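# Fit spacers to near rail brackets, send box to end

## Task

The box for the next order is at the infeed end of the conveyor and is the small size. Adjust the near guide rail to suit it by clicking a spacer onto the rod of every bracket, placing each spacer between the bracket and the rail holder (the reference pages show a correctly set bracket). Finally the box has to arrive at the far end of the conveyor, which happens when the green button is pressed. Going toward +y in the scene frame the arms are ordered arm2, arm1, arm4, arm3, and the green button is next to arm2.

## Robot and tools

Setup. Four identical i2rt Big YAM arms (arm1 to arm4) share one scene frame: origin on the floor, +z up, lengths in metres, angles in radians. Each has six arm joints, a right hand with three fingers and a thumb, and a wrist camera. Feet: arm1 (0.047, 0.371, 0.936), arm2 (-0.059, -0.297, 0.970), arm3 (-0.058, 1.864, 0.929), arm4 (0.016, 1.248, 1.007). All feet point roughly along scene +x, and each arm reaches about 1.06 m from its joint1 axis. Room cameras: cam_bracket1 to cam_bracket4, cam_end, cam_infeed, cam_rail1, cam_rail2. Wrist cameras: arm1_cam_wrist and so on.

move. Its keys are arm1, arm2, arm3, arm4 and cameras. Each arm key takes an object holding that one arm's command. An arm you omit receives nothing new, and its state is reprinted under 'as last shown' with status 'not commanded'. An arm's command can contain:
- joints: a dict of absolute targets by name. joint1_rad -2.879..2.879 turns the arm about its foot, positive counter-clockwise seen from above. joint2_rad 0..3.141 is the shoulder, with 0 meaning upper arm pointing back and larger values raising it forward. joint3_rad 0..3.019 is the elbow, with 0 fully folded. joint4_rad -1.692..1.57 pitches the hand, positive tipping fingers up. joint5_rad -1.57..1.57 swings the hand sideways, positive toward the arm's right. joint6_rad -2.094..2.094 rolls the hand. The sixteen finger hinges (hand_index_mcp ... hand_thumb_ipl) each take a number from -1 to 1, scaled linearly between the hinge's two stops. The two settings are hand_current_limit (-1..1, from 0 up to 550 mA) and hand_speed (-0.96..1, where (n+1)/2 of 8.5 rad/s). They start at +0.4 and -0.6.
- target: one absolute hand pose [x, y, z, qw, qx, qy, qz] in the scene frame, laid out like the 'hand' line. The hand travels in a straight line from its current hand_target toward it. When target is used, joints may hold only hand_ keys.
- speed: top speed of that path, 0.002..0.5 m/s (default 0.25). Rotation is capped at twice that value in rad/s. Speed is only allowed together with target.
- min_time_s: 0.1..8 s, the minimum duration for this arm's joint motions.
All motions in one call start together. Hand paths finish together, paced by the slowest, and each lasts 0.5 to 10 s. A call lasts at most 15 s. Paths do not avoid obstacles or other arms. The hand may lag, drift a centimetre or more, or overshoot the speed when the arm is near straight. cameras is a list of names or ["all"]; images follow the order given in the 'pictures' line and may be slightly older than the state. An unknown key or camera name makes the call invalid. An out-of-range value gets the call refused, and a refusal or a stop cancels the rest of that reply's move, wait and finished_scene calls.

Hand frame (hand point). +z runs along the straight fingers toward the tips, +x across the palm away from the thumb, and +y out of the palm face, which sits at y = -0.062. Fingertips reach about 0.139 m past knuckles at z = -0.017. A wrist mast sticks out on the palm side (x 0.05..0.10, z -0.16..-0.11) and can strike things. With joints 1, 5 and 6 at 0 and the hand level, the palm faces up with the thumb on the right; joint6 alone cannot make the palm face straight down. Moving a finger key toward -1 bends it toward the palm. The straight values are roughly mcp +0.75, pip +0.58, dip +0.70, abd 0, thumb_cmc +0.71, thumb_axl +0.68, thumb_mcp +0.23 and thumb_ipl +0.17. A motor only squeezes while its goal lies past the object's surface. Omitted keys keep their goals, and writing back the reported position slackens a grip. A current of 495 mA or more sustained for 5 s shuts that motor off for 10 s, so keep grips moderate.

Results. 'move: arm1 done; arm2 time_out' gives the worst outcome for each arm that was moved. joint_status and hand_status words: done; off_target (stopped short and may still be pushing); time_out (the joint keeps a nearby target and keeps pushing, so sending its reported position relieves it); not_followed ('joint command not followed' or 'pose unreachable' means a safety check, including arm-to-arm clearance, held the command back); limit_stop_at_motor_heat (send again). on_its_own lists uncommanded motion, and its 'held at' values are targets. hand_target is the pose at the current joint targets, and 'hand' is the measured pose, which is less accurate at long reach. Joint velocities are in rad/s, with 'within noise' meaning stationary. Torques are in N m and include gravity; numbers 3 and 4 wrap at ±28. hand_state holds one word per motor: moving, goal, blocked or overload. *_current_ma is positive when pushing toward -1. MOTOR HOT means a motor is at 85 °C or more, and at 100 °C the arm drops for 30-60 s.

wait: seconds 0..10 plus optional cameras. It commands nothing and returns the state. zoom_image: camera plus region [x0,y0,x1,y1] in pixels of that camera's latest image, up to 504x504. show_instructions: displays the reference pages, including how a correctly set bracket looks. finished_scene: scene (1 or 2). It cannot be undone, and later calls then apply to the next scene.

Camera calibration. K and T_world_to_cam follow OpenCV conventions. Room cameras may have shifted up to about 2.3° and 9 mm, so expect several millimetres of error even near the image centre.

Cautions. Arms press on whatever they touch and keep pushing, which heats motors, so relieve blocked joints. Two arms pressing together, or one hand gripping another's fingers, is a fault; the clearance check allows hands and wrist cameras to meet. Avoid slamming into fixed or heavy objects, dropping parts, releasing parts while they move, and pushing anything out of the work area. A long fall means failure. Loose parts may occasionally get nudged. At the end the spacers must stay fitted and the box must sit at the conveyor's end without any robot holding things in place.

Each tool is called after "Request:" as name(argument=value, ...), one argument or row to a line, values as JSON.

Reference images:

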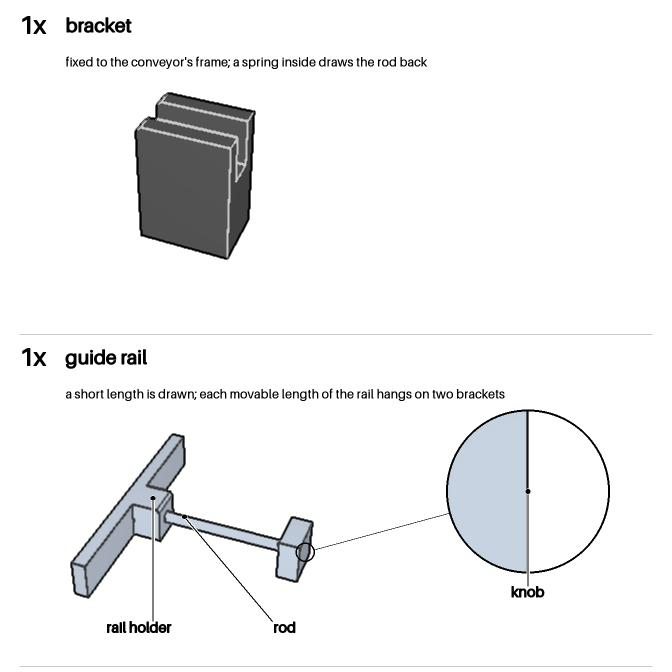

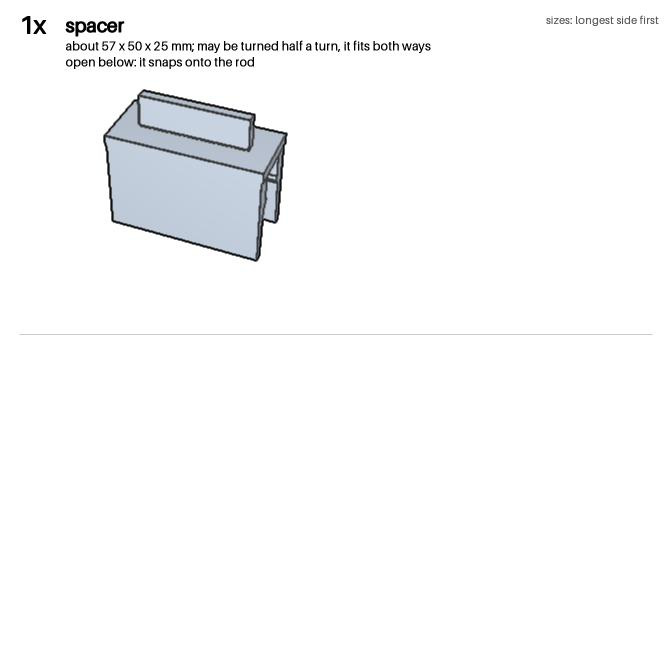

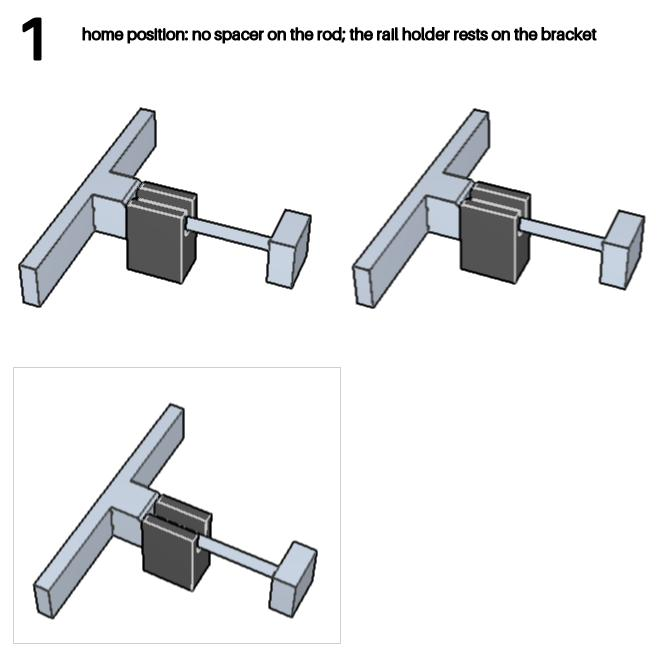

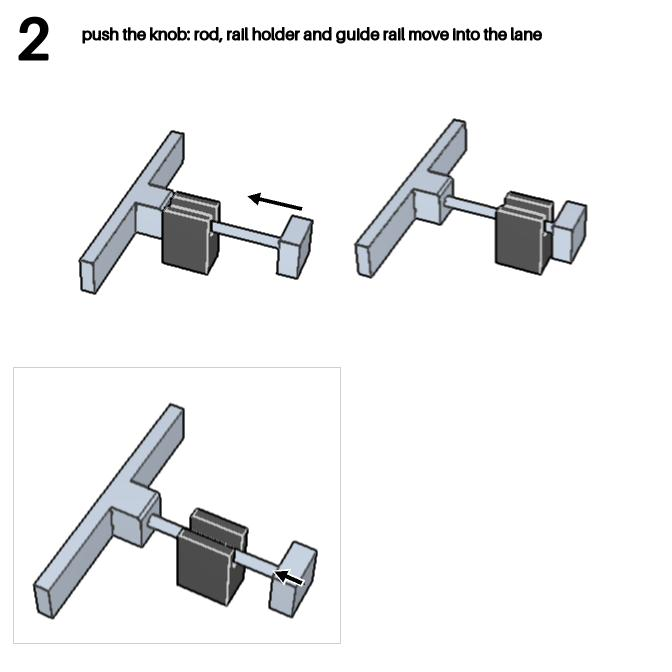

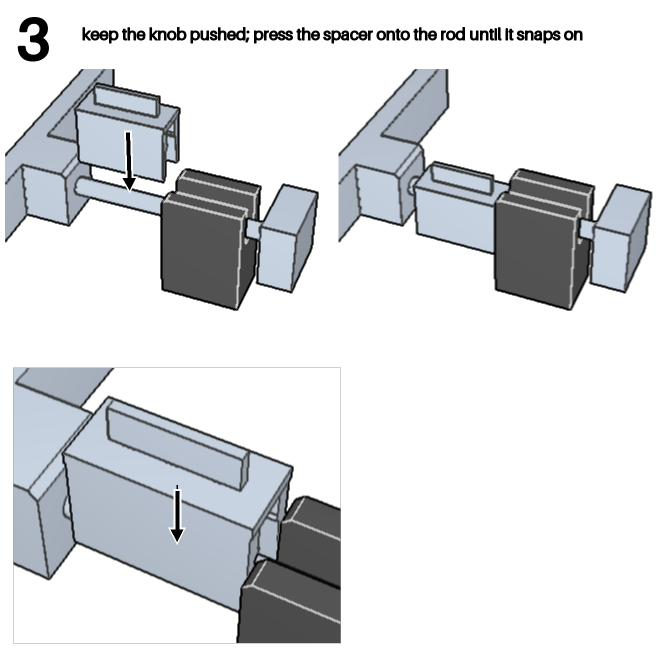

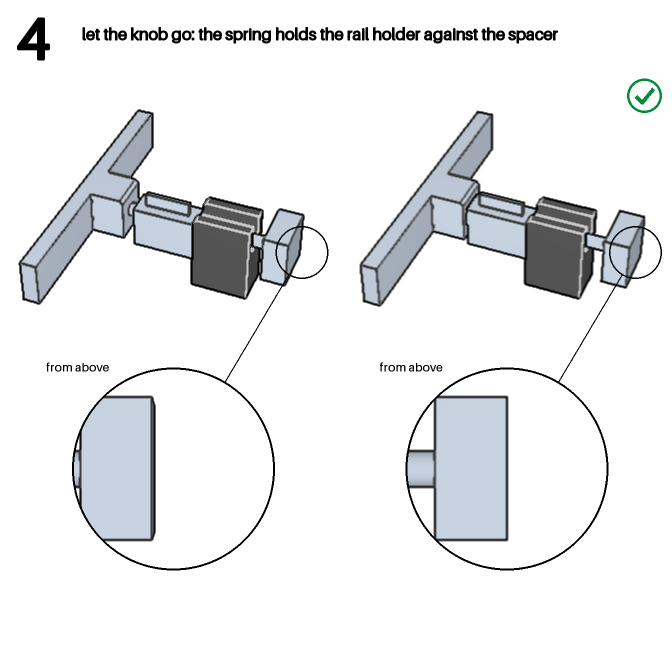

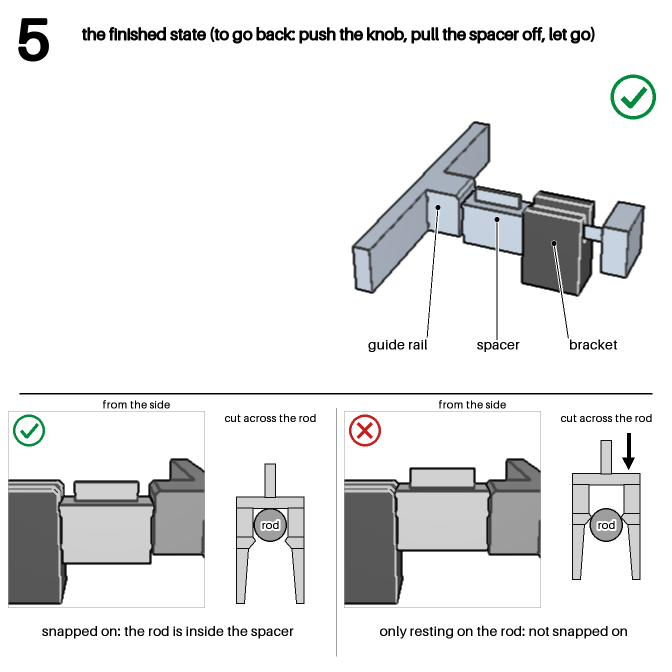

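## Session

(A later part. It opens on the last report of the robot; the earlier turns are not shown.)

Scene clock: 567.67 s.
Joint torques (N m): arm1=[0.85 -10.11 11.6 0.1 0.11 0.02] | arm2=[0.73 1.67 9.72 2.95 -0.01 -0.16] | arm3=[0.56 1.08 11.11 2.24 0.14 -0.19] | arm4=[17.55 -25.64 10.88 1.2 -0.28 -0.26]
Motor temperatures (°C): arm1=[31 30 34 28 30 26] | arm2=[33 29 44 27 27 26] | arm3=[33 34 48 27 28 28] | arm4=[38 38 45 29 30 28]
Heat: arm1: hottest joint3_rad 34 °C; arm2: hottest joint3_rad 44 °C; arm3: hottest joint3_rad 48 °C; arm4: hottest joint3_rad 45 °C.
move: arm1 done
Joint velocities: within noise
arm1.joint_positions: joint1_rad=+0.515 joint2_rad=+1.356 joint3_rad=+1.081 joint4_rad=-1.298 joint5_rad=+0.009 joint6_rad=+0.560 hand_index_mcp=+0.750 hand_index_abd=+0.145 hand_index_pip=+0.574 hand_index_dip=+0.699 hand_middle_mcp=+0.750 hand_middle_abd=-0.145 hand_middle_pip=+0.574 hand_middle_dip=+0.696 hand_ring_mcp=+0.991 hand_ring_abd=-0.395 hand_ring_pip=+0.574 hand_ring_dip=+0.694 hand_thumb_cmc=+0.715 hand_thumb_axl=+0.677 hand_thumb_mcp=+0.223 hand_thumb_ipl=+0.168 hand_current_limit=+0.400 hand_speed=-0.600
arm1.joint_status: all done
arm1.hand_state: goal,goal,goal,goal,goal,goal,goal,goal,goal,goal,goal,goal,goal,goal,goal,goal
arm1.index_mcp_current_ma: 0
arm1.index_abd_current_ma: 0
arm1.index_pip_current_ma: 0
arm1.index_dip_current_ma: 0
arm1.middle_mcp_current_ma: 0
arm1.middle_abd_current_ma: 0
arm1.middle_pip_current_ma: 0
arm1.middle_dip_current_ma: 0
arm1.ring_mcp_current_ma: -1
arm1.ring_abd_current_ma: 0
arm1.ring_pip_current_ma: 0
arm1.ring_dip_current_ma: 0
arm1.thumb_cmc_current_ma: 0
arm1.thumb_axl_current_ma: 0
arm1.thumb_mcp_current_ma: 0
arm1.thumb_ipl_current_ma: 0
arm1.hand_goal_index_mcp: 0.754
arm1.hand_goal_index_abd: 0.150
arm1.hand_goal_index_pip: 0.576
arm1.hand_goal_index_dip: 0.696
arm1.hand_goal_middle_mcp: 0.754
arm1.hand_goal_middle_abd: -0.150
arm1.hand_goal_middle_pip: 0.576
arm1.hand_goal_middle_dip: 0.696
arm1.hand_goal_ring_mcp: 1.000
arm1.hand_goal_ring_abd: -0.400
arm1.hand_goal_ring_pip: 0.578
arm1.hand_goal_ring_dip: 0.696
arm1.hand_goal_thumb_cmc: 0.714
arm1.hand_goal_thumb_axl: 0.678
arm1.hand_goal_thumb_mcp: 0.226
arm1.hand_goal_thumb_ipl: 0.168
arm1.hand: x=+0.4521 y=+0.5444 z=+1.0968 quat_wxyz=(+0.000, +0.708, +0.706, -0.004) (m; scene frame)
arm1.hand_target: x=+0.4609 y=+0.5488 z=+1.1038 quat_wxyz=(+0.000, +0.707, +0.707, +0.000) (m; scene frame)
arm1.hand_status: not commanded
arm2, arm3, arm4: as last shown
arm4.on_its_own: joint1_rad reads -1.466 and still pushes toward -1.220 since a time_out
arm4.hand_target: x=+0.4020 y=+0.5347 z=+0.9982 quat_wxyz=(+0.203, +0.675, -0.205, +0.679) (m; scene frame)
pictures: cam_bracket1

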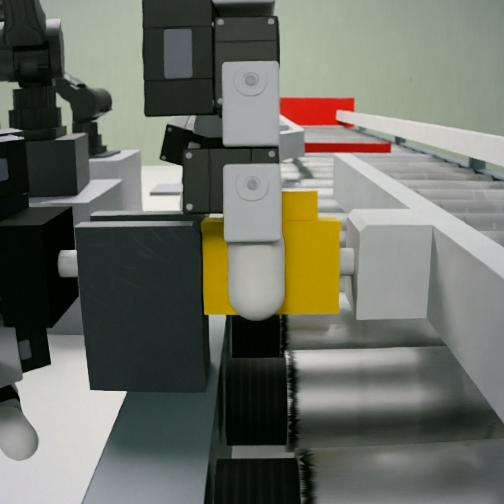

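Request:
move(
  arm1={"target":[0.453,0.545,1.25,0,0.7071,0.7071,0],"speed":0.2},
)

Request:
move(
  arm1={"target":[0.421,0.529,1.13,0,0.7071,0.7071,0],"speed":0.2,"joints":{"hand_index_abd":0,"hand_middle_abd":0,"hand_ring_abd":0,"hand_index_mcp":-0.47,"hand_middle_mcp":-0.47,"hand_ring_mcp":-0.47,"hand_index_pip":-0.6,"hand_middle_pip":-0.6,"hand_ring_pip":-0.6,"hand_index_dip":-0.15,"hand_middle_dip":-0.15,"hand_ring_dip":-0.15}},
  cameras=["cam_bracket1","arm1_cam_wrist","cam_rail1","cam_bracket2"],
)

Request:
zoom_image(
  camera="cam_bracket1",
  region=[150, 100, 400, 350],
)

Scene clock: 574.17 s.
Joint torques (N m): arm1=[1.44 -9.64 13.24 0.09 0.11 0.06] | arm2=[0.5 2.02 9.77 3.04 0.02 -0.12] | arm3=[0.56 1.08 11.11 2.24 0.14 -0.18] | arm4=[17.44 -25.29 11 1.18 -0.31 -0.26]
Motor temperatures (°C): arm1=[31 30 35 27 29 26] | arm2=[33 29 44 27 27 26] | arm3=[33 34 48 27 28 28] | arm4=[38 38 45 29 30 28]
Heat: arm1: hottest joint3_rad 35 °C; arm2: hottest joint3_rad 44 °C; arm3: hottest joint3_rad 48 °C; arm4: hottest joint3_rad 45 °C.
move: arm1 off_target
Joint velocities: within noise
arm1.joint_positions: joint1_rad=+0.515 joint2_rad=+1.309 joint3_rad=+1.402 joint4_rad=-1.686 joint5_rad=+0.009 joint6_rad=+0.560 hand_index_mcp=+0.750 hand_index_abd=+0.145 hand_index_pip=+0.574 hand_index_dip=+0.699 hand_middle_mcp=+0.750 hand_middle_abd=-0.147 hand_middle_pip=+0.574 hand_middle_dip=+0.696 hand_ring_mcp=+0.991 hand_ring_abd=-0.395 hand_ring_pip=+0.574 hand_ring_dip=+0.694 hand_thumb_cmc=+0.715 hand_thumb_axl=+0.677 hand_thumb_mcp=+0.223 hand_thumb_ipl=+0.168 hand_current_limit=+0.400 hand_speed=-0.600
arm1.joint_status: not commanded
arm1.hand_state: goal,goal,goal,goal,goal,goal,goal,goal,goal,goal,goal,goal,goal,goal,goal,goal
arm1.index_mcp_current_ma: 0
arm1.index_abd_current_ma: 0
arm1.index_pip_current_ma: 0
arm1.index_dip_current_ma: 0
arm1.middle_mcp_current_ma: 0
arm1.middle_abd_current_ma: 0
arm1.middle_pip_current_ma: 0
arm1.middle_dip_current_ma: 0
arm1.ring_mcp_current_ma: -1
arm1.ring_abd_current_ma: 0
arm1.ring_pip_current_ma: 0
arm1.ring_dip_current_ma: 0
arm1.thumb_cmc_current_ma: 0
arm1.thumb_axl_current_ma: 0
arm1.thumb_mcp_current_ma: 0
arm1.thumb_ipl_current_ma: 0
arm1.hand_goal_index_mcp: 0.754
arm1.hand_goal_index_abd: 0.150
arm1.hand_goal_index_pip: 0.576
arm1.hand_goal_index_dip: 0.696
arm1.hand_goal_middle_mcp: 0.754
arm1.hand_goal_middle_abd: -0.150
arm1.hand_goal_middle_pip: 0.576
arm1.hand_goal_middle_dip: 0.696
arm1.hand_goal_ring_mcp: 1.000
arm1.hand_goal_ring_abd: -0.400
arm1.hand_goal_ring_pip: 0.578
arm1.hand_goal_ring_dip: 0.696
arm1.hand_goal_thumb_cmc: 0.714
arm1.hand_goal_thumb_axl: 0.678
arm1.hand_goal_thumb_mcp: 0.226
arm1.hand_goal_thumb_ipl: 0.168
arm1.hand: x=+0.4447 y=+0.5388 z=+1.2337 quat_wxyz=(-0.002, +0.708, +0.706, -0.014) (m; scene frame)
arm1.hand_target: x=+0.4525 y=+0.5446 z=+1.2499 quat_wxyz=(+0.000, +0.707, +0.707, +0.000) (m; scene frame)
arm1.hand_status: off_target (0.019 m and 1.7 deg from the pose sent, 0.153 m and 0.5 deg at the start)
arm2.joint_positions: joint1_rad=+0.167 joint2_rad=+0.587 joint3_rad=+1.378 joint4_rad=-1.264 joint5_rad=+0.057 joint6_rad=+1.034 hand_index_mcp=+0.755 hand_index_abd=+0.000 hand_index_pip=+0.577 hand_index_dip=+0.696 hand_middle_mcp=+0.755 hand_middle_abd=+0.000 hand_middle_pip=+0.577 hand_middle_dip=+0.696 hand_ring_mcp=+0.755 hand_ring_abd=+0.000 hand_ring_pip=+0.577 hand_ring_dip=+0.696 hand_thumb_cmc=+0.715 hand_thumb_axl=+0.677 hand_thumb_mcp=+0.226 hand_thumb_ipl=+0.168 hand_current_limit=+0.400 hand_speed=-0.600
arm2.joint_status: not commanded
arm2.hand_state: goal,goal,goal,goal,goal,goal,goal,goal,goal,goal,goal,goal,goal,goal,goal,goal
arm2.index_mcp_current_ma: 0
arm2.index_abd_current_ma: 0
arm2.index_pip_current_ma: 0
arm2.index_dip_current_ma: 0
arm2.middle_mcp_current_ma: 0
arm2.middle_abd_current_ma: 0
arm2.middle_pip_current_ma: 0
arm2.middle_dip_current_ma: 0
arm2.ring_mcp_current_ma: 0
arm2.ring_abd_current_ma: 0
arm2.ring_pip_current_ma: 0
arm2.ring_dip_current_ma: 0
arm2.thumb_cmc_current_ma: 0
arm2.thumb_axl_current_ma: 0
arm2.thumb_mcp_current_ma: 0
arm2.thumb_ipl_current_ma: 0
arm2.hand_goal_index_mcp: 0.754
arm2.hand_goal_index_abd: 0.000
arm2.hand_goal_index_pip: 0.576
arm2.hand_goal_index_dip: 0.696
arm2.hand_goal_middle_mcp: 0.754
arm2.hand_goal_middle_abd: 0.000
arm2.hand_goal_middle_pip: 0.576
arm2.hand_goal_middle_dip: 0.696
arm2.hand_goal_ring_mcp: 0.754
arm2.hand_goal_ring_abd: 0.000
arm2.hand_goal_ring_pip: 0.576
arm2.hand_goal_ring_dip: 0.696
arm2.hand_goal_thumb_cmc: 0.714
arm2.hand_goal_thumb_axl: 0.678
arm2.hand_goal_thumb_mcp: 0.226
arm2.hand_goal_thumb_ipl: 0.168
arm2.hand: x=+0.1797 y=-0.3972 z=+1.5491 quat_wxyz=(+0.151, +0.824, +0.215, +0.502) (m; scene frame)
arm2.hand_target: x=+0.1760 y=-0.3975 z=+1.5630 quat_wxyz=(+0.154, +0.816, +0.213, +0.515) (m; scene frame)
arm2.hand_status: not commanded
arm3.joint_positions: joint1_rad=-0.104 joint2_rad=+0.612 joint3_rad=+1.327 joint4_rad=-1.152 joint5_rad=+0.038 joint6_rad=+1.084 hand_index_mcp=+0.755 hand_index_abd=+0.001 hand_index_pip=+0.577 hand_index_dip=+0.696 hand_middle_mcp=+0.755 hand_middle_abd=+0.001 hand_middle_pip=+0.577 hand_middle_dip=+0.696 hand_ring_mcp=+0.755 hand_ring_abd=+0.001 hand_ring_pip=+0.577 hand_ring_dip=+0.696 hand_thumb_cmc=+0.715 hand_thumb_axl=+0.677 hand_thumb_mcp=+0.226 hand_thumb_ipl=+0.168 hand_current_limit=+0.400 hand_speed=-0.600
arm3.joint_status: not commanded
arm3.hand_state: goal,goal,goal,goal,goal,goal,goal,goal,goal,goal,goal,goal,goal,goal,goal,goal
arm3.index_mcp_current_ma: 0
arm3.index_abd_current_ma: 0
arm3.index_pip_current_ma: 0
arm3.index_dip_current_ma: 0
arm3.middle_mcp_current_ma: 0
arm3.middle_abd_current_ma: 0
arm3.middle_pip_current_ma: 0
arm3.middle_dip_current_ma: 0
arm3.ring_mcp_current_ma: 0
arm3.ring_abd_current_ma: 0
arm3.ring_pip_current_ma: 0
arm3.ring_dip_current_ma: 0
arm3.thumb_cmc_current_ma: 0
arm3.thumb_axl_current_ma: 0
arm3.thumb_mcp_current_ma: 0
arm3.thumb_ipl_current_ma: 0
arm3.hand_goal_index_mcp: 0.754
arm3.hand_goal_index_abd: 0.000
arm3.hand_goal_index_pip: 0.576
arm3.hand_goal_index_dip: 0.696
arm3.hand_goal_middle_mcp: 0.754
arm3.hand_goal_middle_abd: 0.000
arm3.hand_goal_middle_pip: 0.576
arm3.hand_goal_middle_dip: 0.696
arm3.hand_goal_ring_mcp: 0.754
arm3.hand_goal_ring_abd: 0.000
arm3.hand_goal_ring_pip: 0.576
arm3.hand_goal_ring_dip: 0.696
arm3.hand_goal_thumb_cmc: 0.714
arm3.hand_goal_thumb_axl: 0.678
arm3.hand_goal_thumb_mcp: 0.226
arm3.hand_goal_thumb_ipl: 0.168
arm3.hand: x=+0.1920 y=+1.7236 z=+1.4966 quat_wxyz=(+0.183, +0.835, +0.123, +0.504) (m; scene frame)
arm3.hand_target: x=+0.1883 y=+1.7241 z=+1.5094 quat_wxyz=(+0.186, +0.828, +0.122, +0.515) (m; scene frame)
arm3.hand_status: not commanded
arm4.joint_positions: joint1_rad=-1.466 joint2_rad=+2.384 joint3_rad=+1.287 joint4_rad=+1.051 joint5_rad=-0.491 joint6_rad=+1.569 hand_index_mcp=-0.418 hand_index_abd=+0.001 hand_index_pip=-0.670 hand_index_dip=-0.172 hand_middle_mcp=-0.418 hand_middle_abd=+0.004 hand_middle_pip=-0.670 hand_middle_dip=-0.171 hand_ring_mcp=-0.418 hand_ring_abd=+0.195 hand_ring_pip=-0.670 hand_ring_dip=-0.172 hand_thumb_cmc=+0.715 hand_thumb_axl=+0.678 hand_thumb_mcp=-0.440 hand_thumb_ipl=-0.153 hand_current_limit=+0.400 hand_speed=-0.600
arm4.joint_status: not commanded
arm4.hand_state: goal,goal,goal,goal,goal,goal,goal,goal,goal,overload,goal,goal,goal,goal,goal,goal
arm4.index_mcp_current_ma: 4
arm4.index_abd_current_ma: 2
arm4.index_pip_current_ma: -1
arm4.index_dip_current_ma: 6
arm4.middle_mcp_current_ma: 6
arm4.middle_abd_current_ma: 8
arm4.middle_pip_current_ma: -1
arm4.middle_dip_current_ma: 8
arm4.ring_mcp_current_ma: 4
arm4.ring_abd_current_ma: 0
arm4.ring_pip_current_ma: 1
arm4.ring_dip_current_ma: 6
arm4.thumb_cmc_current_ma: 1
arm4.thumb_axl_current_ma: -1
arm4.thumb_mcp_current_ma: 32
arm4.thumb_ipl_current_ma: 12
arm4.hand_goal_index_mcp: -0.420
arm4.hand_goal_index_abd: 0.000
arm4.hand_goal_index_pip: -0.670
arm4.hand_goal_index_dip: -0.174
arm4.hand_goal_middle_mcp: -0.420
arm4.hand_goal_middle_abd: 0.000
arm4.hand_goal_middle_pip: -0.670
arm4.hand_goal_middle_dip: -0.174
arm4.hand_goal_ring_mcp: -0.420
arm4.hand_goal_ring_abd: 0.000
arm4.hand_goal_ring_pip: -0.670
arm4.hand_goal_ring_dip: -0.174
arm4.hand_goal_thumb_cmc: 0.714
arm4.hand_goal_thumb_axl: 0.678
arm4.hand_goal_thumb_mcp: -0.448
arm4.hand_goal_thumb_ipl: -0.156
arm4.on_its_own: joint1_rad reads -1.466 and still pushes toward -1.220 since a time_out
arm4.hand: x=+0.2090 y=+0.4887 z=+0.9681 quat_wxyz=(+0.273, +0.656, -0.303, +0.635) (m; scene frame)
arm4.hand_target: x=+0.4020 y=+0.5347 z=+0.9982 quat_wxyz=(+0.203, +0.675, -0.205, +0.679) (m; scene frame)
arm4.hand_status: not commanded
pictures: none

Scene clock: 575.70 s.
Joint torques (N m): arm1=[1.96 -10.17 8.25 1.11 0.29 0.14] | arm2=[0.5 1.67 9.69 3.12 0.05 -0.13] | arm3=[0.56 1.08 11.12 2.24 0.14 -0.19] | arm4=[17.55 -25.52 10.97 1.16 -0.28 -0.27]
Motor temperatures (°C): arm1=[31 30 35 27 29 26] | arm2=[33 29 44 27 27 26] | arm3=[33 34 48 27 28 28] | arm4=[38 38 45 29 30 28]
Heat: arm1: hottest joint3_rad 35 °C; arm2: hottest joint3_rad 44 °C; arm3: hottest joint3_rad 48 °C; arm4: hottest joint3_rad 45 °C.
move: arm1 done
Joint velocities: within noise
arm1.joint_positions: joint1_rad=+0.516 joint2_rad=+1.243 joint3_rad=+1.070 joint4_rad=-1.399 joint5_rad=+0.008 joint6_rad=+0.560 hand_index_mcp=-0.453 hand_index_abd=+0.003 hand_index_pip=-0.597 hand_index_dip=-0.148 hand_middle_mcp=-0.453 hand_middle_abd=-0.003 hand_middle_pip=-0.597 hand_middle_dip=-0.147 hand_ring_mcp=-0.451 hand_ring_abd=-0.004 hand_ring_pip=-0.596 hand_ring_dip=-0.148 hand_thumb_cmc=+0.715 hand_thumb_axl=+0.677 hand_thumb_mcp=+0.223 hand_thumb_ipl=+0.168 hand_current_limit=+0.400 hand_speed=-0.600
arm1.joint_status: all done
arm1.hand_state: goal,goal,goal,goal,goal,goal,goal,goal,goal,goal,goal,goal,goal,goal,goal,goal
arm1.index_mcp_current_ma: 5
arm1.index_abd_current_ma: 0
arm1.index_pip_current_ma: 0
arm1.index_dip_current_ma: 0
arm1.middle_mcp_current_ma: 5
arm1.middle_abd_current_ma: 0
arm1.middle_pip_current_ma: 0
arm1.middle_dip_current_ma: 0
arm1.ring_mcp_current_ma: 6
arm1.ring_abd_current_ma: 0
arm1.ring_pip_current_ma: 0
arm1.ring_dip_current_ma: 0
arm1.thumb_cmc_current_ma: 0
arm1.thumb_axl_current_ma: 0
arm1.thumb_mcp_current_ma: 0
arm1.thumb_ipl_current_ma: 0
arm1.hand_goal_index_mcp: -0.470
arm1.hand_goal_index_abd: 0.000
arm1.hand_goal_index_pip: -0.600
arm1.hand_goal_index_dip: -0.150
arm1.hand_goal_middle_mcp: -0.470
arm1.hand_goal_middle_abd: 0.000
arm1.hand_goal_middle_pip: -0.600
arm1.hand_goal_middle_dip: -0.150
arm1.hand_goal_ring_mcp: -0.470
arm1.hand_goal_ring_abd: 0.000
arm1.hand_goal_ring_pip: -0.600
arm1.hand_goal_ring_dip: -0.150
arm1.hand_goal_thumb_cmc: 0.714
arm1.hand_goal_thumb_axl: 0.678
arm1.hand_goal_thumb_mcp: 0.226
arm1.hand_goal_thumb_ipl: 0.168
arm1.hand: x=+0.4230 y=+0.5270 z=+1.1308 quat_wxyz=(+0.000, +0.707, +0.707, -0.004) (m; scene frame)
arm1.hand_target: x=+0.4210 y=+0.5289 z=+1.1299 quat_wxyz=(+0.000, +0.707, +0.707, +0.000) (m; scene frame)
arm1.hand_status: done (0.003 m and 0.5 deg from the pose sent, 0.107 m and 1.6 deg at the start)
arm2, arm3, arm4: as last shown
arm4.on_its_own: joint1_rad reads -1.466 and still pushes toward -1.220 since a time_out
pictures: arm1_cam_wrist, cam_bracket1, cam_bracket2, cam_rail1
camera_calibration:
arm1_cam_wrist: T_world_to_cam=[[0.596508, -0.802595, -0.00438292, 0.213185], [-0.552639, -0.414682, 0.722931, -0.410377], [-0.582039, -0.428812, -0.690906, 1.37719], [0, 0, 0, 1]] pos_world=[0.447619, 0.591479, 1.24911]

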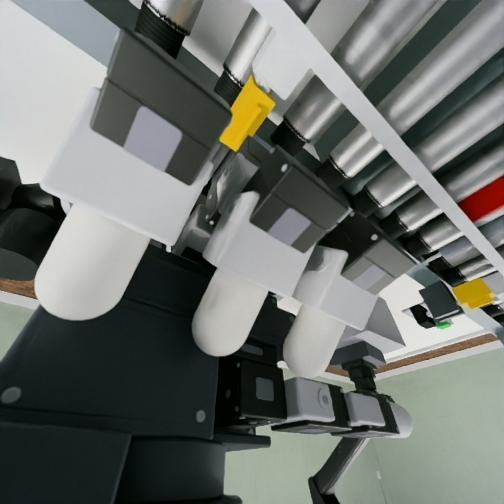

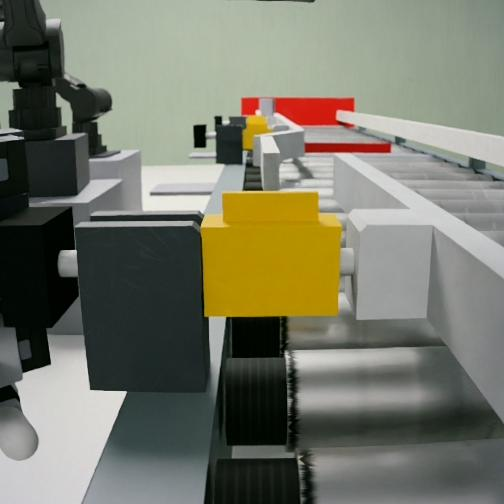

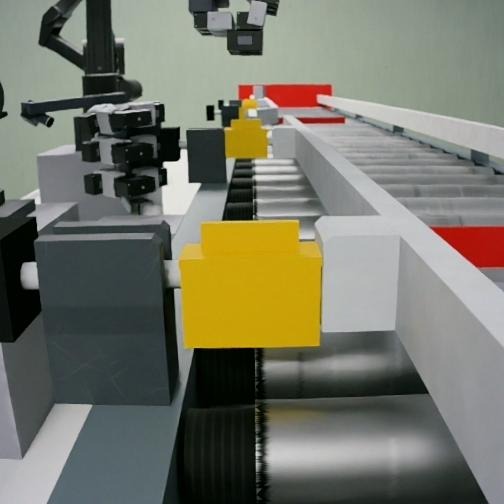

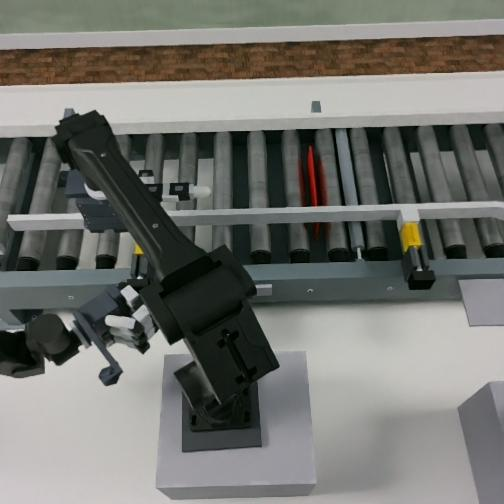

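Scaled by 2.016 from the camera's 504x504 image, which has a finer 720x720 frame.

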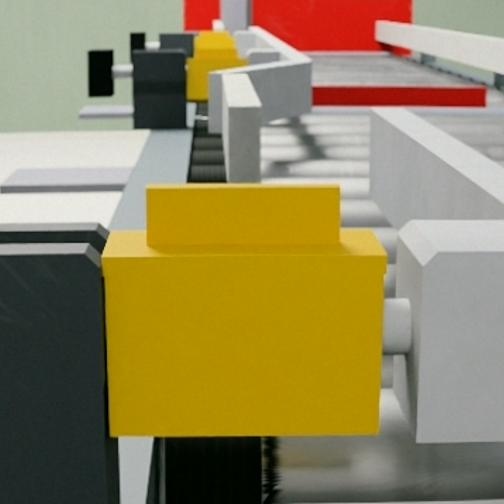

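Request:
move(
  arm1={"target":[0.421,0.529,1.058,0,0.7071,0.7071,0],"speed":0.1},
  cameras=["cam_bracket1","cam_bracket2"],
)

Request:
zoom_image(
  camera="cam_bracket1",
  region=[150, 100, 400, 350],
)

Request:
zoom_image(
  camera="cam_bracket2",
  region=[50, 50, 300, 250],
)

Scene clock: 580.87 s.
Joint torques (N m): arm1=[1.96 -8.82 8.12 1.2 0.29 0.12] | arm2=[0.15 1.49 9.7 3.03 0 -0.12] | arm3=[0.5 1.08 11.11 2.24 0.14 -0.19] | arm4=[17.61 -25.41 10.97 1.21 -0.29 -0.29]
Motor temperatures (°C): arm1=[31 30 35 27 29 26] | arm2=[33 29 44 27 27 26] | arm3=[33 34 48 27 28 28] | arm4=[38 38 45 29 30 28]
Heat: arm1: hottest joint3_rad 35 °C; arm2: hottest joint3_rad 44 °C; arm3: hottest joint3_rad 48 °C; arm4: hottest joint3_rad 45 °C.
move: arm1 done
Joint velocities: within noise
arm1.joint_positions: joint1_rad=+0.516 joint2_rad=+1.282 joint3_rad=+0.921 joint4_rad=-1.196 joint5_rad=+0.008 joint6_rad=+0.560 hand_index_mcp=-0.453 hand_index_abd=+0.003 hand_index_pip=-0.597 hand_index_dip=-0.148 hand_middle_mcp=-0.454 hand_middle_abd=-0.003 hand_middle_pip=-0.597 hand_middle_dip=-0.148 hand_ring_mcp=-0.452 hand_ring_abd=-0.004 hand_ring_pip=-0.596 hand_ring_dip=-0.148 hand_thumb_cmc=+0.715 hand_thumb_axl=+0.677 hand_thumb_mcp=+0.223 hand_thumb_ipl=+0.168 hand_current_limit=+0.400 hand_speed=-0.600
arm1.joint_status: not commanded
arm1.hand_state: goal,goal,goal,goal,goal,goal,goal,goal,goal,goal,goal,goal,goal,goal,goal,goal
arm1.index_mcp_current_ma: 5
arm1.index_abd_current_ma: 0
arm1.index_pip_current_ma: 0
arm1.index_dip_current_ma: 0
arm1.middle_mcp_current_ma: 5
arm1.middle_abd_current_ma: 0
arm1.middle_pip_current_ma: 0
arm1.middle_dip_current_ma: 0
arm1.ring_mcp_current_ma: 6
arm1.ring_abd_current_ma: 0
arm1.ring_pip_current_ma: 0
arm1.ring_dip_current_ma: 0
arm1.thumb_cmc_current_ma: 0
arm1.thumb_axl_current_ma: 0
arm1.thumb_mcp_current_ma: 0
arm1.thumb_ipl_current_ma: 0
arm1.hand_goal_index_mcp: -0.470
arm1.hand_goal_index_abd: 0.000
arm1.hand_goal_index_pip: -0.600
arm1.hand_goal_index_dip: -0.150
arm1.hand_goal_middle_mcp: -0.470
arm1.hand_goal_middle_abd: 0.000
arm1.hand_goal_middle_pip: -0.600
arm1.hand_goal_middle_dip: -0.150
arm1.hand_goal_ring_mcp: -0.470
arm1.hand_goal_ring_abd: 0.000
arm1.hand_goal_ring_pip: -0.600
arm1.hand_goal_ring_dip: -0.150
arm1.hand_goal_thumb_cmc: 0.714
arm1.hand_goal_thumb_axl: 0.678
arm1.hand_goal_thumb_mcp: 0.226
arm1.hand_goal_thumb_ipl: 0.168
arm1.hand: x=+0.4221 y=+0.5270 z=+1.0644 quat_wxyz=(+0.001, +0.707, +0.707, +0.003) (m; scene frame)
arm1.hand_target: x=+0.4209 y=+0.5289 z=+1.0581 quat_wxyz=(+0.000, +0.707, +0.707, +0.000) (m; scene frame)
arm1.hand_status: done (0.007 m and 0.4 deg from the pose sent, 0.073 m and 0.5 deg at the start)
arm2, arm3, arm4: as last shown
arm4.on_its_own: joint1_rad reads -1.466 and still pushes toward -1.220 since a time_out
pictures: cam_bracket1, cam_bracket2

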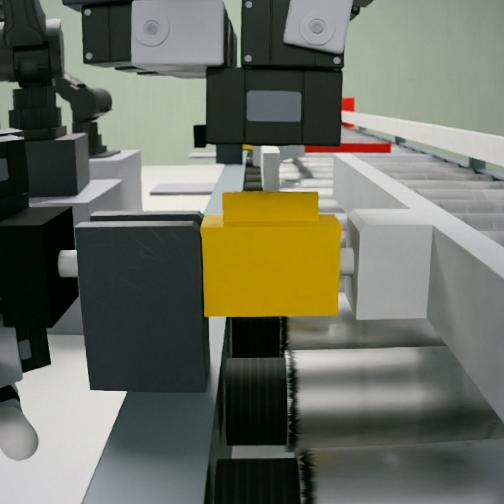

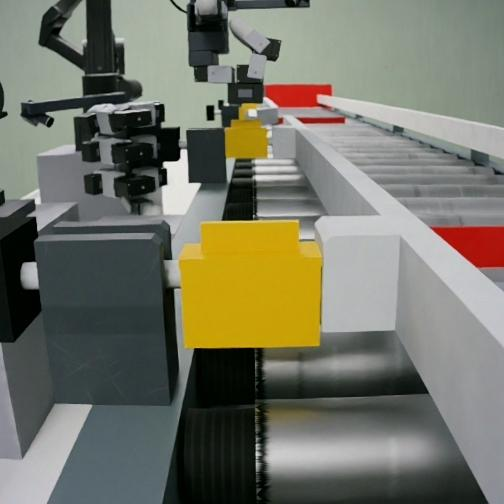

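Scaled by 2.016 from the camera's 504x504 image, which has a finer 720x720 frame.

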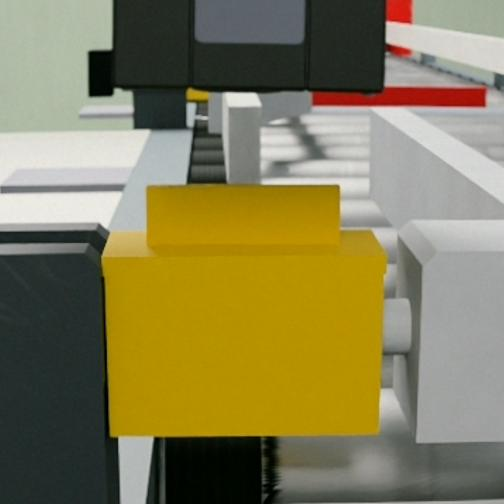

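Scaled by 2.016 from the camera's 504x504 image, which has a finer 720x720 frame.

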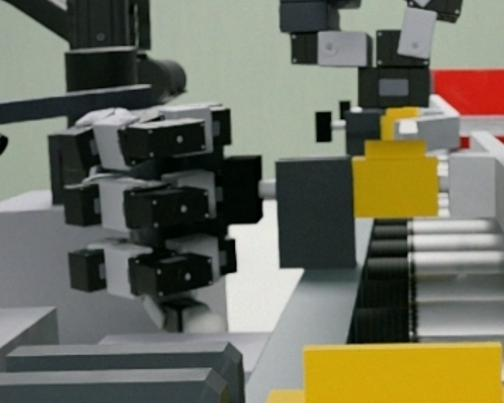

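Request:
move(
  arm1={"target":[0.421,0.529,1.005,0,0.7071,0.7071,0],"speed":0.06},
  cameras=["cam_bracket1"],
)

Request:
zoom_image(
  camera="cam_bracket1",
  region=[150, 100, 400, 350],
)

Scene clock: 587.13 s.
Joint torques (N m): arm1=[1.03 -6.77 6.26 1.02 0.5 0.09] | arm2=[0.44 1.44 9.8 2.88 0.03 -0.06] | arm3=[0.56 1.08 11.11 2.24 0.14 -0.19] | arm4=[17.38 -25.23 11.04 1.17 -0.31 -0.27]
Motor temperatures (°C): arm1=[31 30 35 27 29 26] | arm2=[33 29 44 27 27 26] | arm3=[33 34 48 27 28 28] | arm4=[39 38 45 29 30 28]
Heat: arm1: hottest joint3_rad 35 °C; arm2: hottest joint3_rad 44 °C; arm3: hottest joint3_rad 48 °C; arm4: hottest joint3_rad 45 °C.
move: arm1 off_target
Joint velocities: within noise
arm1.joint_positions: joint1_rad=+0.524 joint2_rad=+1.320 joint3_rad=+0.848 joint4_rad=-1.033 joint5_rad=+0.003 joint6_rad=+0.560 hand_index_mcp=-0.454 hand_index_abd=+0.003 hand_index_pip=-0.597 hand_index_dip=-0.148 hand_middle_mcp=-0.486 hand_middle_abd=-0.003 hand_middle_pip=-0.597 hand_middle_dip=-0.148 hand_ring_mcp=-0.453 hand_ring_abd=-0.003 hand_ring_pip=-0.597 hand_ring_dip=-0.148 hand_thumb_cmc=+0.715 hand_thumb_axl=+0.677 hand_thumb_mcp=+0.223 hand_thumb_ipl=+0.168 hand_current_limit=+0.400 hand_speed=-0.600
arm1.joint_status: not commanded
arm1.hand_state: goal,goal,goal,goal,goal,goal,goal,goal,goal,goal,goal,goal,goal,goal,goal,goal
arm1.index_mcp_current_ma: 4
arm1.index_abd_current_ma: 0
arm1.index_pip_current_ma: 0
arm1.index_dip_current_ma: 0
arm1.middle_mcp_current_ma: -4
arm1.middle_abd_current_ma: 0
arm1.middle_pip_current_ma: 0
arm1.middle_dip_current_ma: 0
arm1.ring_mcp_current_ma: 5
arm1.ring_abd_current_ma: 0
arm1.ring_pip_current_ma: 0
arm1.ring_dip_current_ma: 0
arm1.thumb_cmc_current_ma: 0
arm1.thumb_axl_current_ma: 0
arm1.thumb_mcp_current_ma: 0
arm1.thumb_ipl_current_ma: 0
arm1.hand_goal_index_mcp: -0.470
arm1.hand_goal_index_abd: 0.000
arm1.hand_goal_index_pip: -0.600
arm1.hand_goal_index_dip: -0.150
arm1.hand_goal_middle_mcp: -0.470
arm1.hand_goal_middle_abd: 0.000
arm1.hand_goal_middle_pip: -0.600
arm1.hand_goal_middle_dip: -0.150
arm1.hand_goal_ring_mcp: -0.470
arm1.hand_goal_ring_abd: 0.000
arm1.hand_goal_ring_pip: -0.600
arm1.hand_goal_ring_dip: -0.150
arm1.hand_goal_thumb_cmc: 0.714
arm1.hand_goal_thumb_axl: 0.678
arm1.hand_goal_thumb_mcp: 0.226
arm1.hand_goal_thumb_ipl: 0.168
arm1.hand: x=+0.4286 y=+0.5363 z=+1.0307 quat_wxyz=(+0.004, +0.704, +0.709, +0.030) (m; scene frame)
arm1.hand_target: x=+0.4199 y=+0.5285 z=+1.0062 quat_wxyz=(+0.000, +0.707, +0.707, +0.000) (m; scene frame)
arm1.hand_status: off_target (0.028 m and 3.5 deg from the pose sent, 0.059 m and 0.4 deg at the start)
arm2, arm3, arm4: as last shown
arm4.joint_positions: joint1_rad=-1.466 joint2_rad=+2.384 joint3_rad=+1.287 joint4_rad=+1.051 joint5_rad=-0.491 joint6_rad=+1.570 hand_index_mcp=-0.418 hand_index_abd=+0.001 hand_index_pip=-0.670 hand_index_dip=-0.172 hand_middle_mcp=-0.418 hand_middle_abd=+0.004 hand_middle_pip=-0.670 hand_middle_dip=-0.171 hand_ring_mcp=-0.418 hand_ring_abd=+0.195 hand_ring_pip=-0.670 hand_ring_dip=-0.172 hand_thumb_cmc=+0.715 hand_thumb_axl=+0.678 hand_thumb_mcp=-0.440 hand_thumb_ipl=-0.153 hand_current_limit=+0.400 hand_speed=-0.600
arm4.on_its_own: joint1_rad reads -1.466 and still pushes toward -1.220 since a time_out
arm4.hand: x=+0.2090 y=+0.4887 z=+0.9680 quat_wxyz=(+0.273, +0.656, -0.304, +0.635) (m; scene frame)
arm4.hand_target: x=+0.4020 y=+0.5347 z=+0.9982 quat_wxyz=(+0.203, +0.676, -0.205, +0.678) (m; scene frame)
pictures: cam_bracket1

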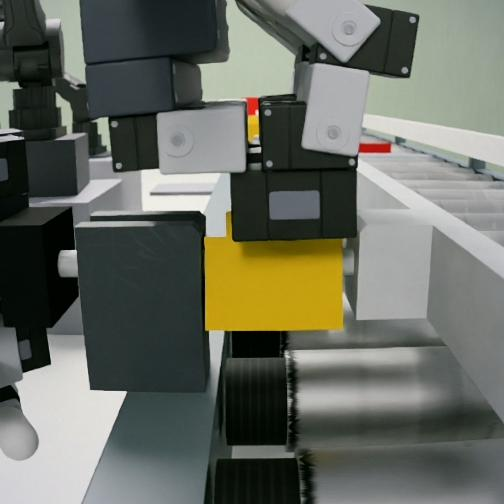

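Scaled by 2.016 from the camera's 504x504 image, which has a finer 720x720 frame.

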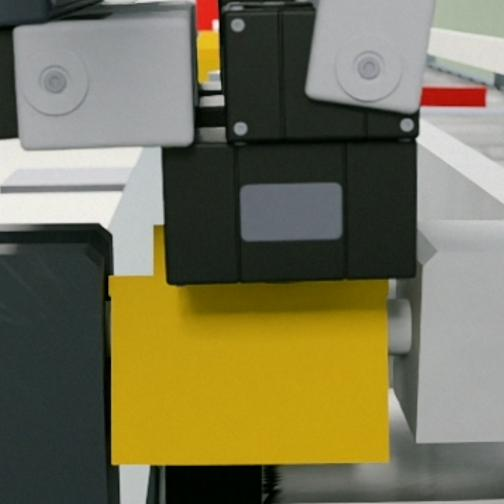

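Request:
move(
  arm1={"target":[0.423,0.53,1.2,0,0.7071,0.7071,0],"speed":0.2},
  cameras=["cam_bracket1"],
)

Request:
zoom_image(
  camera="cam_bracket1",
  region=[150, 150, 400, 400],
)

Scene clock: 591.50 s.
Joint torques (N m): arm1=[1.32 -9.11 13.38 0.21 0.36 0.14] | arm2=[0.85 2.08 9.76 3.14 0.02 -0.1] | arm3=[0.56 1.08 11.1 2.24 0.14 -0.18] | arm4=[17.61 -25.05 10.8 1.16 -0.3 -0.29]
Motor temperatures (°C): arm1=[31 30 35 27 29 26] | arm2=[33 29 44 27 27 26] | arm3=[33 34 48 27 28 28] | arm4=[39 38 45 29 30 28]
Heat: arm1: hottest joint3_rad 35 °C; arm2: hottest joint3_rad 44 °C; arm3: hottest joint3_rad 48 °C; arm4: hottest joint3_rad 45 °C.
move: arm1 off_target
Joint velocities: within noise
arm1.joint_positions: joint1_rad=+0.524 joint2_rad=+1.220 joint3_rad=+1.187 joint4_rad=-1.566 joint5_rad=+0.006 joint6_rad=+0.560 hand_index_mcp=-0.454 hand_index_abd=+0.003 hand_index_pip=-0.597 hand_index_dip=-0.148 hand_middle_mcp=-0.465 hand_middle_abd=-0.003 hand_middle_pip=-0.597 hand_middle_dip=-0.148 hand_ring_mcp=-0.453 hand_ring_abd=-0.003 hand_ring_pip=-0.597 hand_ring_dip=-0.148 hand_thumb_cmc=+0.715 hand_thumb_axl=+0.677 hand_thumb_mcp=+0.223 hand_thumb_ipl=+0.168 hand_current_limit=+0.400 hand_speed=-0.600
arm1.joint_status: not commanded
arm1.hand_state: goal,goal,goal,goal,goal,goal,goal,goal,goal,goal,goal,goal,goal,goal,goal,goal
arm1.index_mcp_current_ma: 4
arm1.index_abd_current_ma: 0
arm1.index_pip_current_ma: 0
arm1.index_dip_current_ma: 0
arm1.middle_mcp_current_ma: 1
arm1.middle_abd_current_ma: 0
arm1.middle_pip_current_ma: 0
arm1.middle_dip_current_ma: 0
arm1.ring_mcp_current_ma: 5
arm1.ring_abd_current_ma: 0
arm1.ring_pip_current_ma: 0
arm1.ring_dip_current_ma: 0
arm1.thumb_cmc_current_ma: 0
arm1.thumb_axl_current_ma: 0
arm1.thumb_mcp_current_ma: 0
arm1.thumb_ipl_current_ma: 0
arm1.hand_goal_index_mcp: -0.470
arm1.hand_goal_index_abd: 0.000
arm1.hand_goal_index_pip: -0.600
arm1.hand_goal_index_dip: -0.150
arm1.hand_goal_middle_mcp: -0.470
arm1.hand_goal_middle_abd: 0.000
arm1.hand_goal_middle_pip: -0.600
arm1.hand_goal_middle_dip: -0.150
arm1.hand_goal_ring_mcp: -0.470
arm1.hand_goal_ring_abd: 0.000
arm1.hand_goal_ring_pip: -0.600
arm1.hand_goal_ring_dip: -0.150
arm1.hand_goal_thumb_cmc: 0.714
arm1.hand_goal_thumb_axl: 0.678
arm1.hand_goal_thumb_mcp: 0.226
arm1.hand_goal_thumb_ipl: 0.168
arm1.hand: x=+0.4137 y=+0.5248 z=+1.1808 quat_wxyz=(-0.004, +0.704, +0.710, -0.017) (m; scene frame)
arm1.hand_target: x=+0.4224 y=+0.5296 z=+1.2000 quat_wxyz=(+0.000, +0.707, +0.707, +0.000) (m; scene frame)
arm1.hand_status: off_target (0.022 m and 2.1 deg from the pose sent, 0.169 m and 3.5 deg at the start)
arm2, arm3, arm4: as last shown
arm4.on_its_own: joint1_rad reads -1.466 and still pushes toward -1.220 since a time_out
pictures: cam_bracket1

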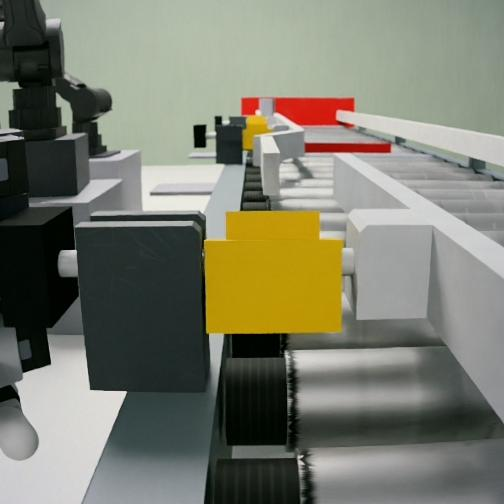

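Scaled by 2.016 from the camera's 504x504 image, which has a finer 720x720 frame.

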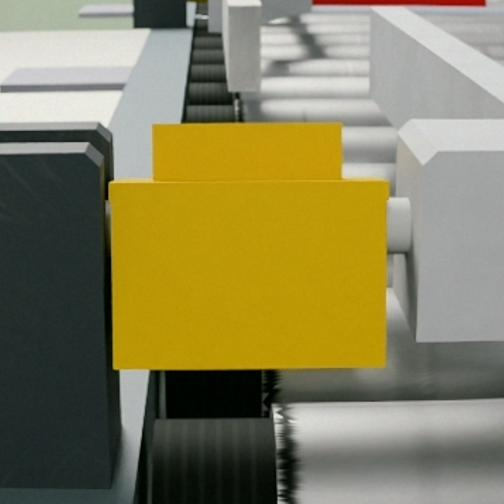

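Request:
move(
  arm1={"target":[0.462,0.552,1.23,0,0.7071,0.7071,0],"speed":0.2,"joints":{"hand_index_abd":0.2,"hand_middle_abd":-0.2,"hand_ring_abd":-0.4,"hand_index_mcp":0.754,"hand_middle_mcp":0.754,"hand_ring_mcp":1.0,"hand_index_pip":0.577,"hand_middle_pip":0.577,"hand_ring_pip":0.577,"hand_index_dip":0.696,"hand_middle_dip":0.696,"hand_ring_dip":0.696}},
)

Request:
move(
  arm1={"target":[0.462,0.554,1.125,0,0.7071,0.7071,0],"speed":0.15},
  cameras=["cam_bracket1","arm1_cam_wrist"],
)

Request:
zoom_image(
  camera="arm1_cam_wrist",
  region=[150, 50, 350, 250],
)

Scene clock: 602.90 s.
Joint torques (N m): arm1=[0.73 -9.88 13.23 0.06 0.23 0.09] | arm2=[-0.09 1.67 9.77 2.95 0.04 -0.11] | arm3=[0.5 1.08 11.11 2.24 0.14 -0.19] | arm4=[17.61 -25.41 10.97 1.22 -0.28 -0.29]
Motor temperatures (°C): arm1=[31 30 36 27 29 26] | arm2=[33 29 44 27 27 26] | arm3=[33 34 48 27 28 28] | arm4=[39 38 45 29 30 28]
Heat: arm1: hottest joint3_rad 36 °C; arm2: hottest joint3_rad 44 °C; arm3: hottest joint3_rad 48 °C; arm4: hottest joint3_rad 45 °C.
move: arm1 off_target
Joint velocities: within noise
arm1.joint_positions: joint1_rad=+0.524 joint2_rad=+1.330 joint3_rad=+1.372 joint4_rad=-1.632 joint5_rad=+0.006 joint6_rad=+0.560 hand_index_mcp=+0.750 hand_index_abd=+0.196 hand_index_pip=+0.575 hand_index_dip=+0.693 hand_middle_mcp=+0.750 hand_middle_abd=-0.196 hand_middle_pip=+0.575 hand_middle_dip=+0.693 hand_ring_mcp=+0.990 hand_ring_abd=-0.395 hand_ring_pip=+0.575 hand_ring_dip=+0.694 hand_thumb_cmc=+0.715 hand_thumb_axl=+0.677 hand_thumb_mcp=+0.223 hand_thumb_ipl=+0.168 hand_current_limit=+0.400 hand_speed=-0.600
arm1.joint_status: all done
arm1.hand_state: goal,goal,goal,goal,goal,goal,goal,goal,goal,goal,goal,goal,goal,goal,goal,goal
arm1.index_mcp_current_ma: 0
arm1.index_abd_current_ma: 0
arm1.index_pip_current_ma: 0
arm1.index_dip_current_ma: 0
arm1.middle_mcp_current_ma: 0
arm1.middle_abd_current_ma: 0
arm1.middle_pip_current_ma: 0
arm1.middle_dip_current_ma: 0
arm1.ring_mcp_current_ma: -2
arm1.ring_abd_current_ma: 0
arm1.ring_pip_current_ma: 0
arm1.ring_dip_current_ma: 0
arm1.thumb_cmc_current_ma: 0
arm1.thumb_axl_current_ma: 0
arm1.thumb_mcp_current_ma: 0
arm1.thumb_ipl_current_ma: 0
arm1.hand_goal_index_mcp: 0.754
arm1.hand_goal_index_abd: 0.200
arm1.hand_goal_index_pip: 0.578
arm1.hand_goal_index_dip: 0.696
arm1.hand_goal_middle_mcp: 0.754
arm1.hand_goal_middle_abd: -0.200
arm1.hand_goal_middle_pip: 0.578
arm1.hand_goal_middle_dip: 0.696
arm1.hand_goal_ring_mcp: 1.000
arm1.hand_goal_ring_abd: -0.400
arm1.hand_goal_ring_pip: 0.578
arm1.hand_goal_ring_dip: 0.696
arm1.hand_goal_thumb_cmc: 0.714
arm1.hand_goal_thumb_axl: 0.678
arm1.hand_goal_thumb_mcp: 0.226
arm1.hand_goal_thumb_ipl: 0.168
arm1.hand: x=+0.4511 y=+0.5483 z=+1.2149 quat_wxyz=(-0.003, +0.704, +0.710, -0.013) (m; scene frame)
arm1.hand_target: x=+0.4614 y=+0.5516 z=+1.2298 quat_wxyz=(+0.000, +0.707, +0.707, +0.000) (m; scene frame)
arm1.hand_status: off_target (0.019 m and 1.6 deg from the pose sent, 0.074 m and 2.1 deg at the start)
arm2, arm3, arm4: as last shown
arm4.on_its_own: joint1_rad reads -1.466 and still pushes toward -1.220 since a time_out
pictures: none

Scene clock: 604.37 s.
Joint torques (N m): arm1=[1.03 -10.4 8.36 0.94 0.22 0.11] | arm2=[0.32 1.38 9.63 3.1 0.03 -0.11] | arm3=[0.56 1.03 11.12 2.24 0.14 -0.19] | arm4=[17.55 -25.35 10.85 1.11 -0.31 -0.28]
Motor temperatures (°C): arm1=[31 30 36 27 29 26] | arm2=[33 29 44 27 27 26] | arm3=[33 34 48 27 28 28] | arm4=[39 38 45 29 30 28]
Heat: arm1: hottest joint3_rad 36 °C; arm2: hottest joint3_rad 44 °C; arm3: hottest joint3_rad 48 °C; arm4: hottest joint3_rad 45 °C.
move: arm1 done
Joint velocities: within noise
arm1.joint_positions: joint1_rad=+0.524 joint2_rad=+1.356 joint3_rad=+1.173 joint4_rad=-1.374 joint5_rad=+0.006 joint6_rad=+0.560 hand_index_mcp=+0.750 hand_index_abd=+0.196 hand_index_pip=+0.575 hand_index_dip=+0.693 hand_middle_mcp=+0.750 hand_middle_abd=-0.196 hand_middle_pip=+0.575 hand_middle_dip=+0.693 hand_ring_mcp=+0.990 hand_ring_abd=-0.395 hand_ring_pip=+0.575 hand_ring_dip=+0.694 hand_thumb_cmc=+0.715 hand_thumb_axl=+0.677 hand_thumb_mcp=+0.223 hand_thumb_ipl=+0.168 hand_current_limit=+0.400 hand_speed=-0.600
arm1.joint_status: not commanded
arm1.hand_state: goal,goal,goal,goal,goal,goal,goal,goal,goal,goal,goal,goal,goal,goal,goal,goal
arm1.index_mcp_current_ma: 0
arm1.index_abd_current_ma: 0
arm1.index_pip_current_ma: 0
arm1.index_dip_current_ma: 0
arm1.middle_mcp_current_ma: 0
arm1.middle_abd_current_ma: 0
arm1.middle_pip_current_ma: 0
arm1.middle_dip_current_ma: 0
arm1.ring_mcp_current_ma: -2
arm1.ring_abd_current_ma: 0
arm1.ring_pip_current_ma: 0
arm1.ring_dip_current_ma: 0
arm1.thumb_cmc_current_ma: 0
arm1.thumb_axl_current_ma: 0
arm1.thumb_mcp_current_ma: 0
arm1.thumb_ipl_current_ma: 0
arm1.hand_goal_index_mcp: 0.754
arm1.hand_goal_index_abd: 0.200
arm1.hand_goal_index_pip: 0.578
arm1.hand_goal_index_dip: 0.696
arm1.hand_goal_middle_mcp: 0.754
arm1.hand_goal_middle_abd: -0.200
arm1.hand_goal_middle_pip: 0.578
arm1.hand_goal_middle_dip: 0.696
arm1.hand_goal_ring_mcp: 1.000
arm1.hand_goal_ring_abd: -0.400
arm1.hand_goal_ring_pip: 0.578
arm1.hand_goal_ring_dip: 0.696
arm1.hand_goal_thumb_cmc: 0.714
arm1.hand_goal_thumb_axl: 0.678
arm1.hand_goal_thumb_mcp: 0.226
arm1.hand_goal_thumb_ipl: 0.168
arm1.hand: x=+0.4606 y=+0.5551 z=+1.1319 quat_wxyz=(+0.001, +0.704, +0.710, +0.004) (m; scene frame)
arm1.hand_target: x=+0.4620 y=+0.5539 z=+1.1251 quat_wxyz=(+0.000, +0.707, +0.707, +0.000) (m; scene frame)
arm1.hand_status: done (0.007 m and 0.6 deg from the pose sent, 0.091 m and 1.5 deg at the start)
arm2, arm3, arm4: as last shown
arm4.on_its_own: joint1_rad reads -1.466 and still pushes toward -1.220 since a time_out
pictures: arm1_cam_wrist, cam_bracket1
camera_calibration:
arm1_cam_wrist: T_world_to_cam=[[0.60284, -0.797848, -0.00471226, 0.208128], [-0.558232, -0.425996, 0.711973, -0.357393], [-0.570053, -0.426575, -0.702191, 1.41792], [0, 0, 0, 1]] pos_world=[0.483313, 0.618655, 1.25108]

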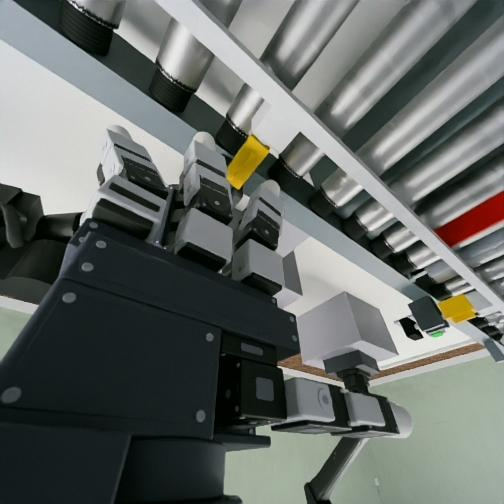

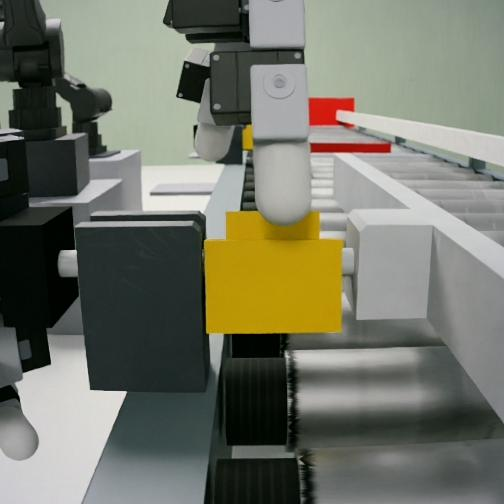

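Scaled by 2.520 from the camera's 504x504 image, which has a finer 720x720 frame.

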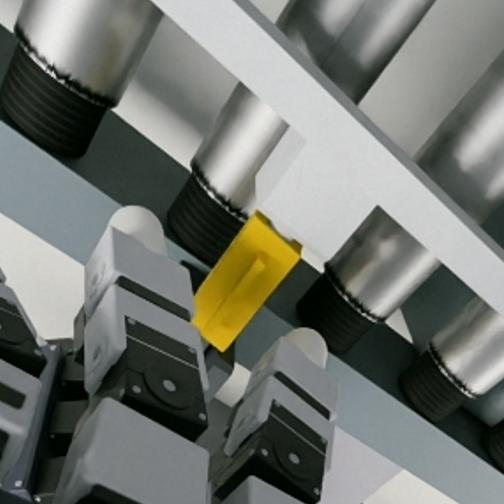

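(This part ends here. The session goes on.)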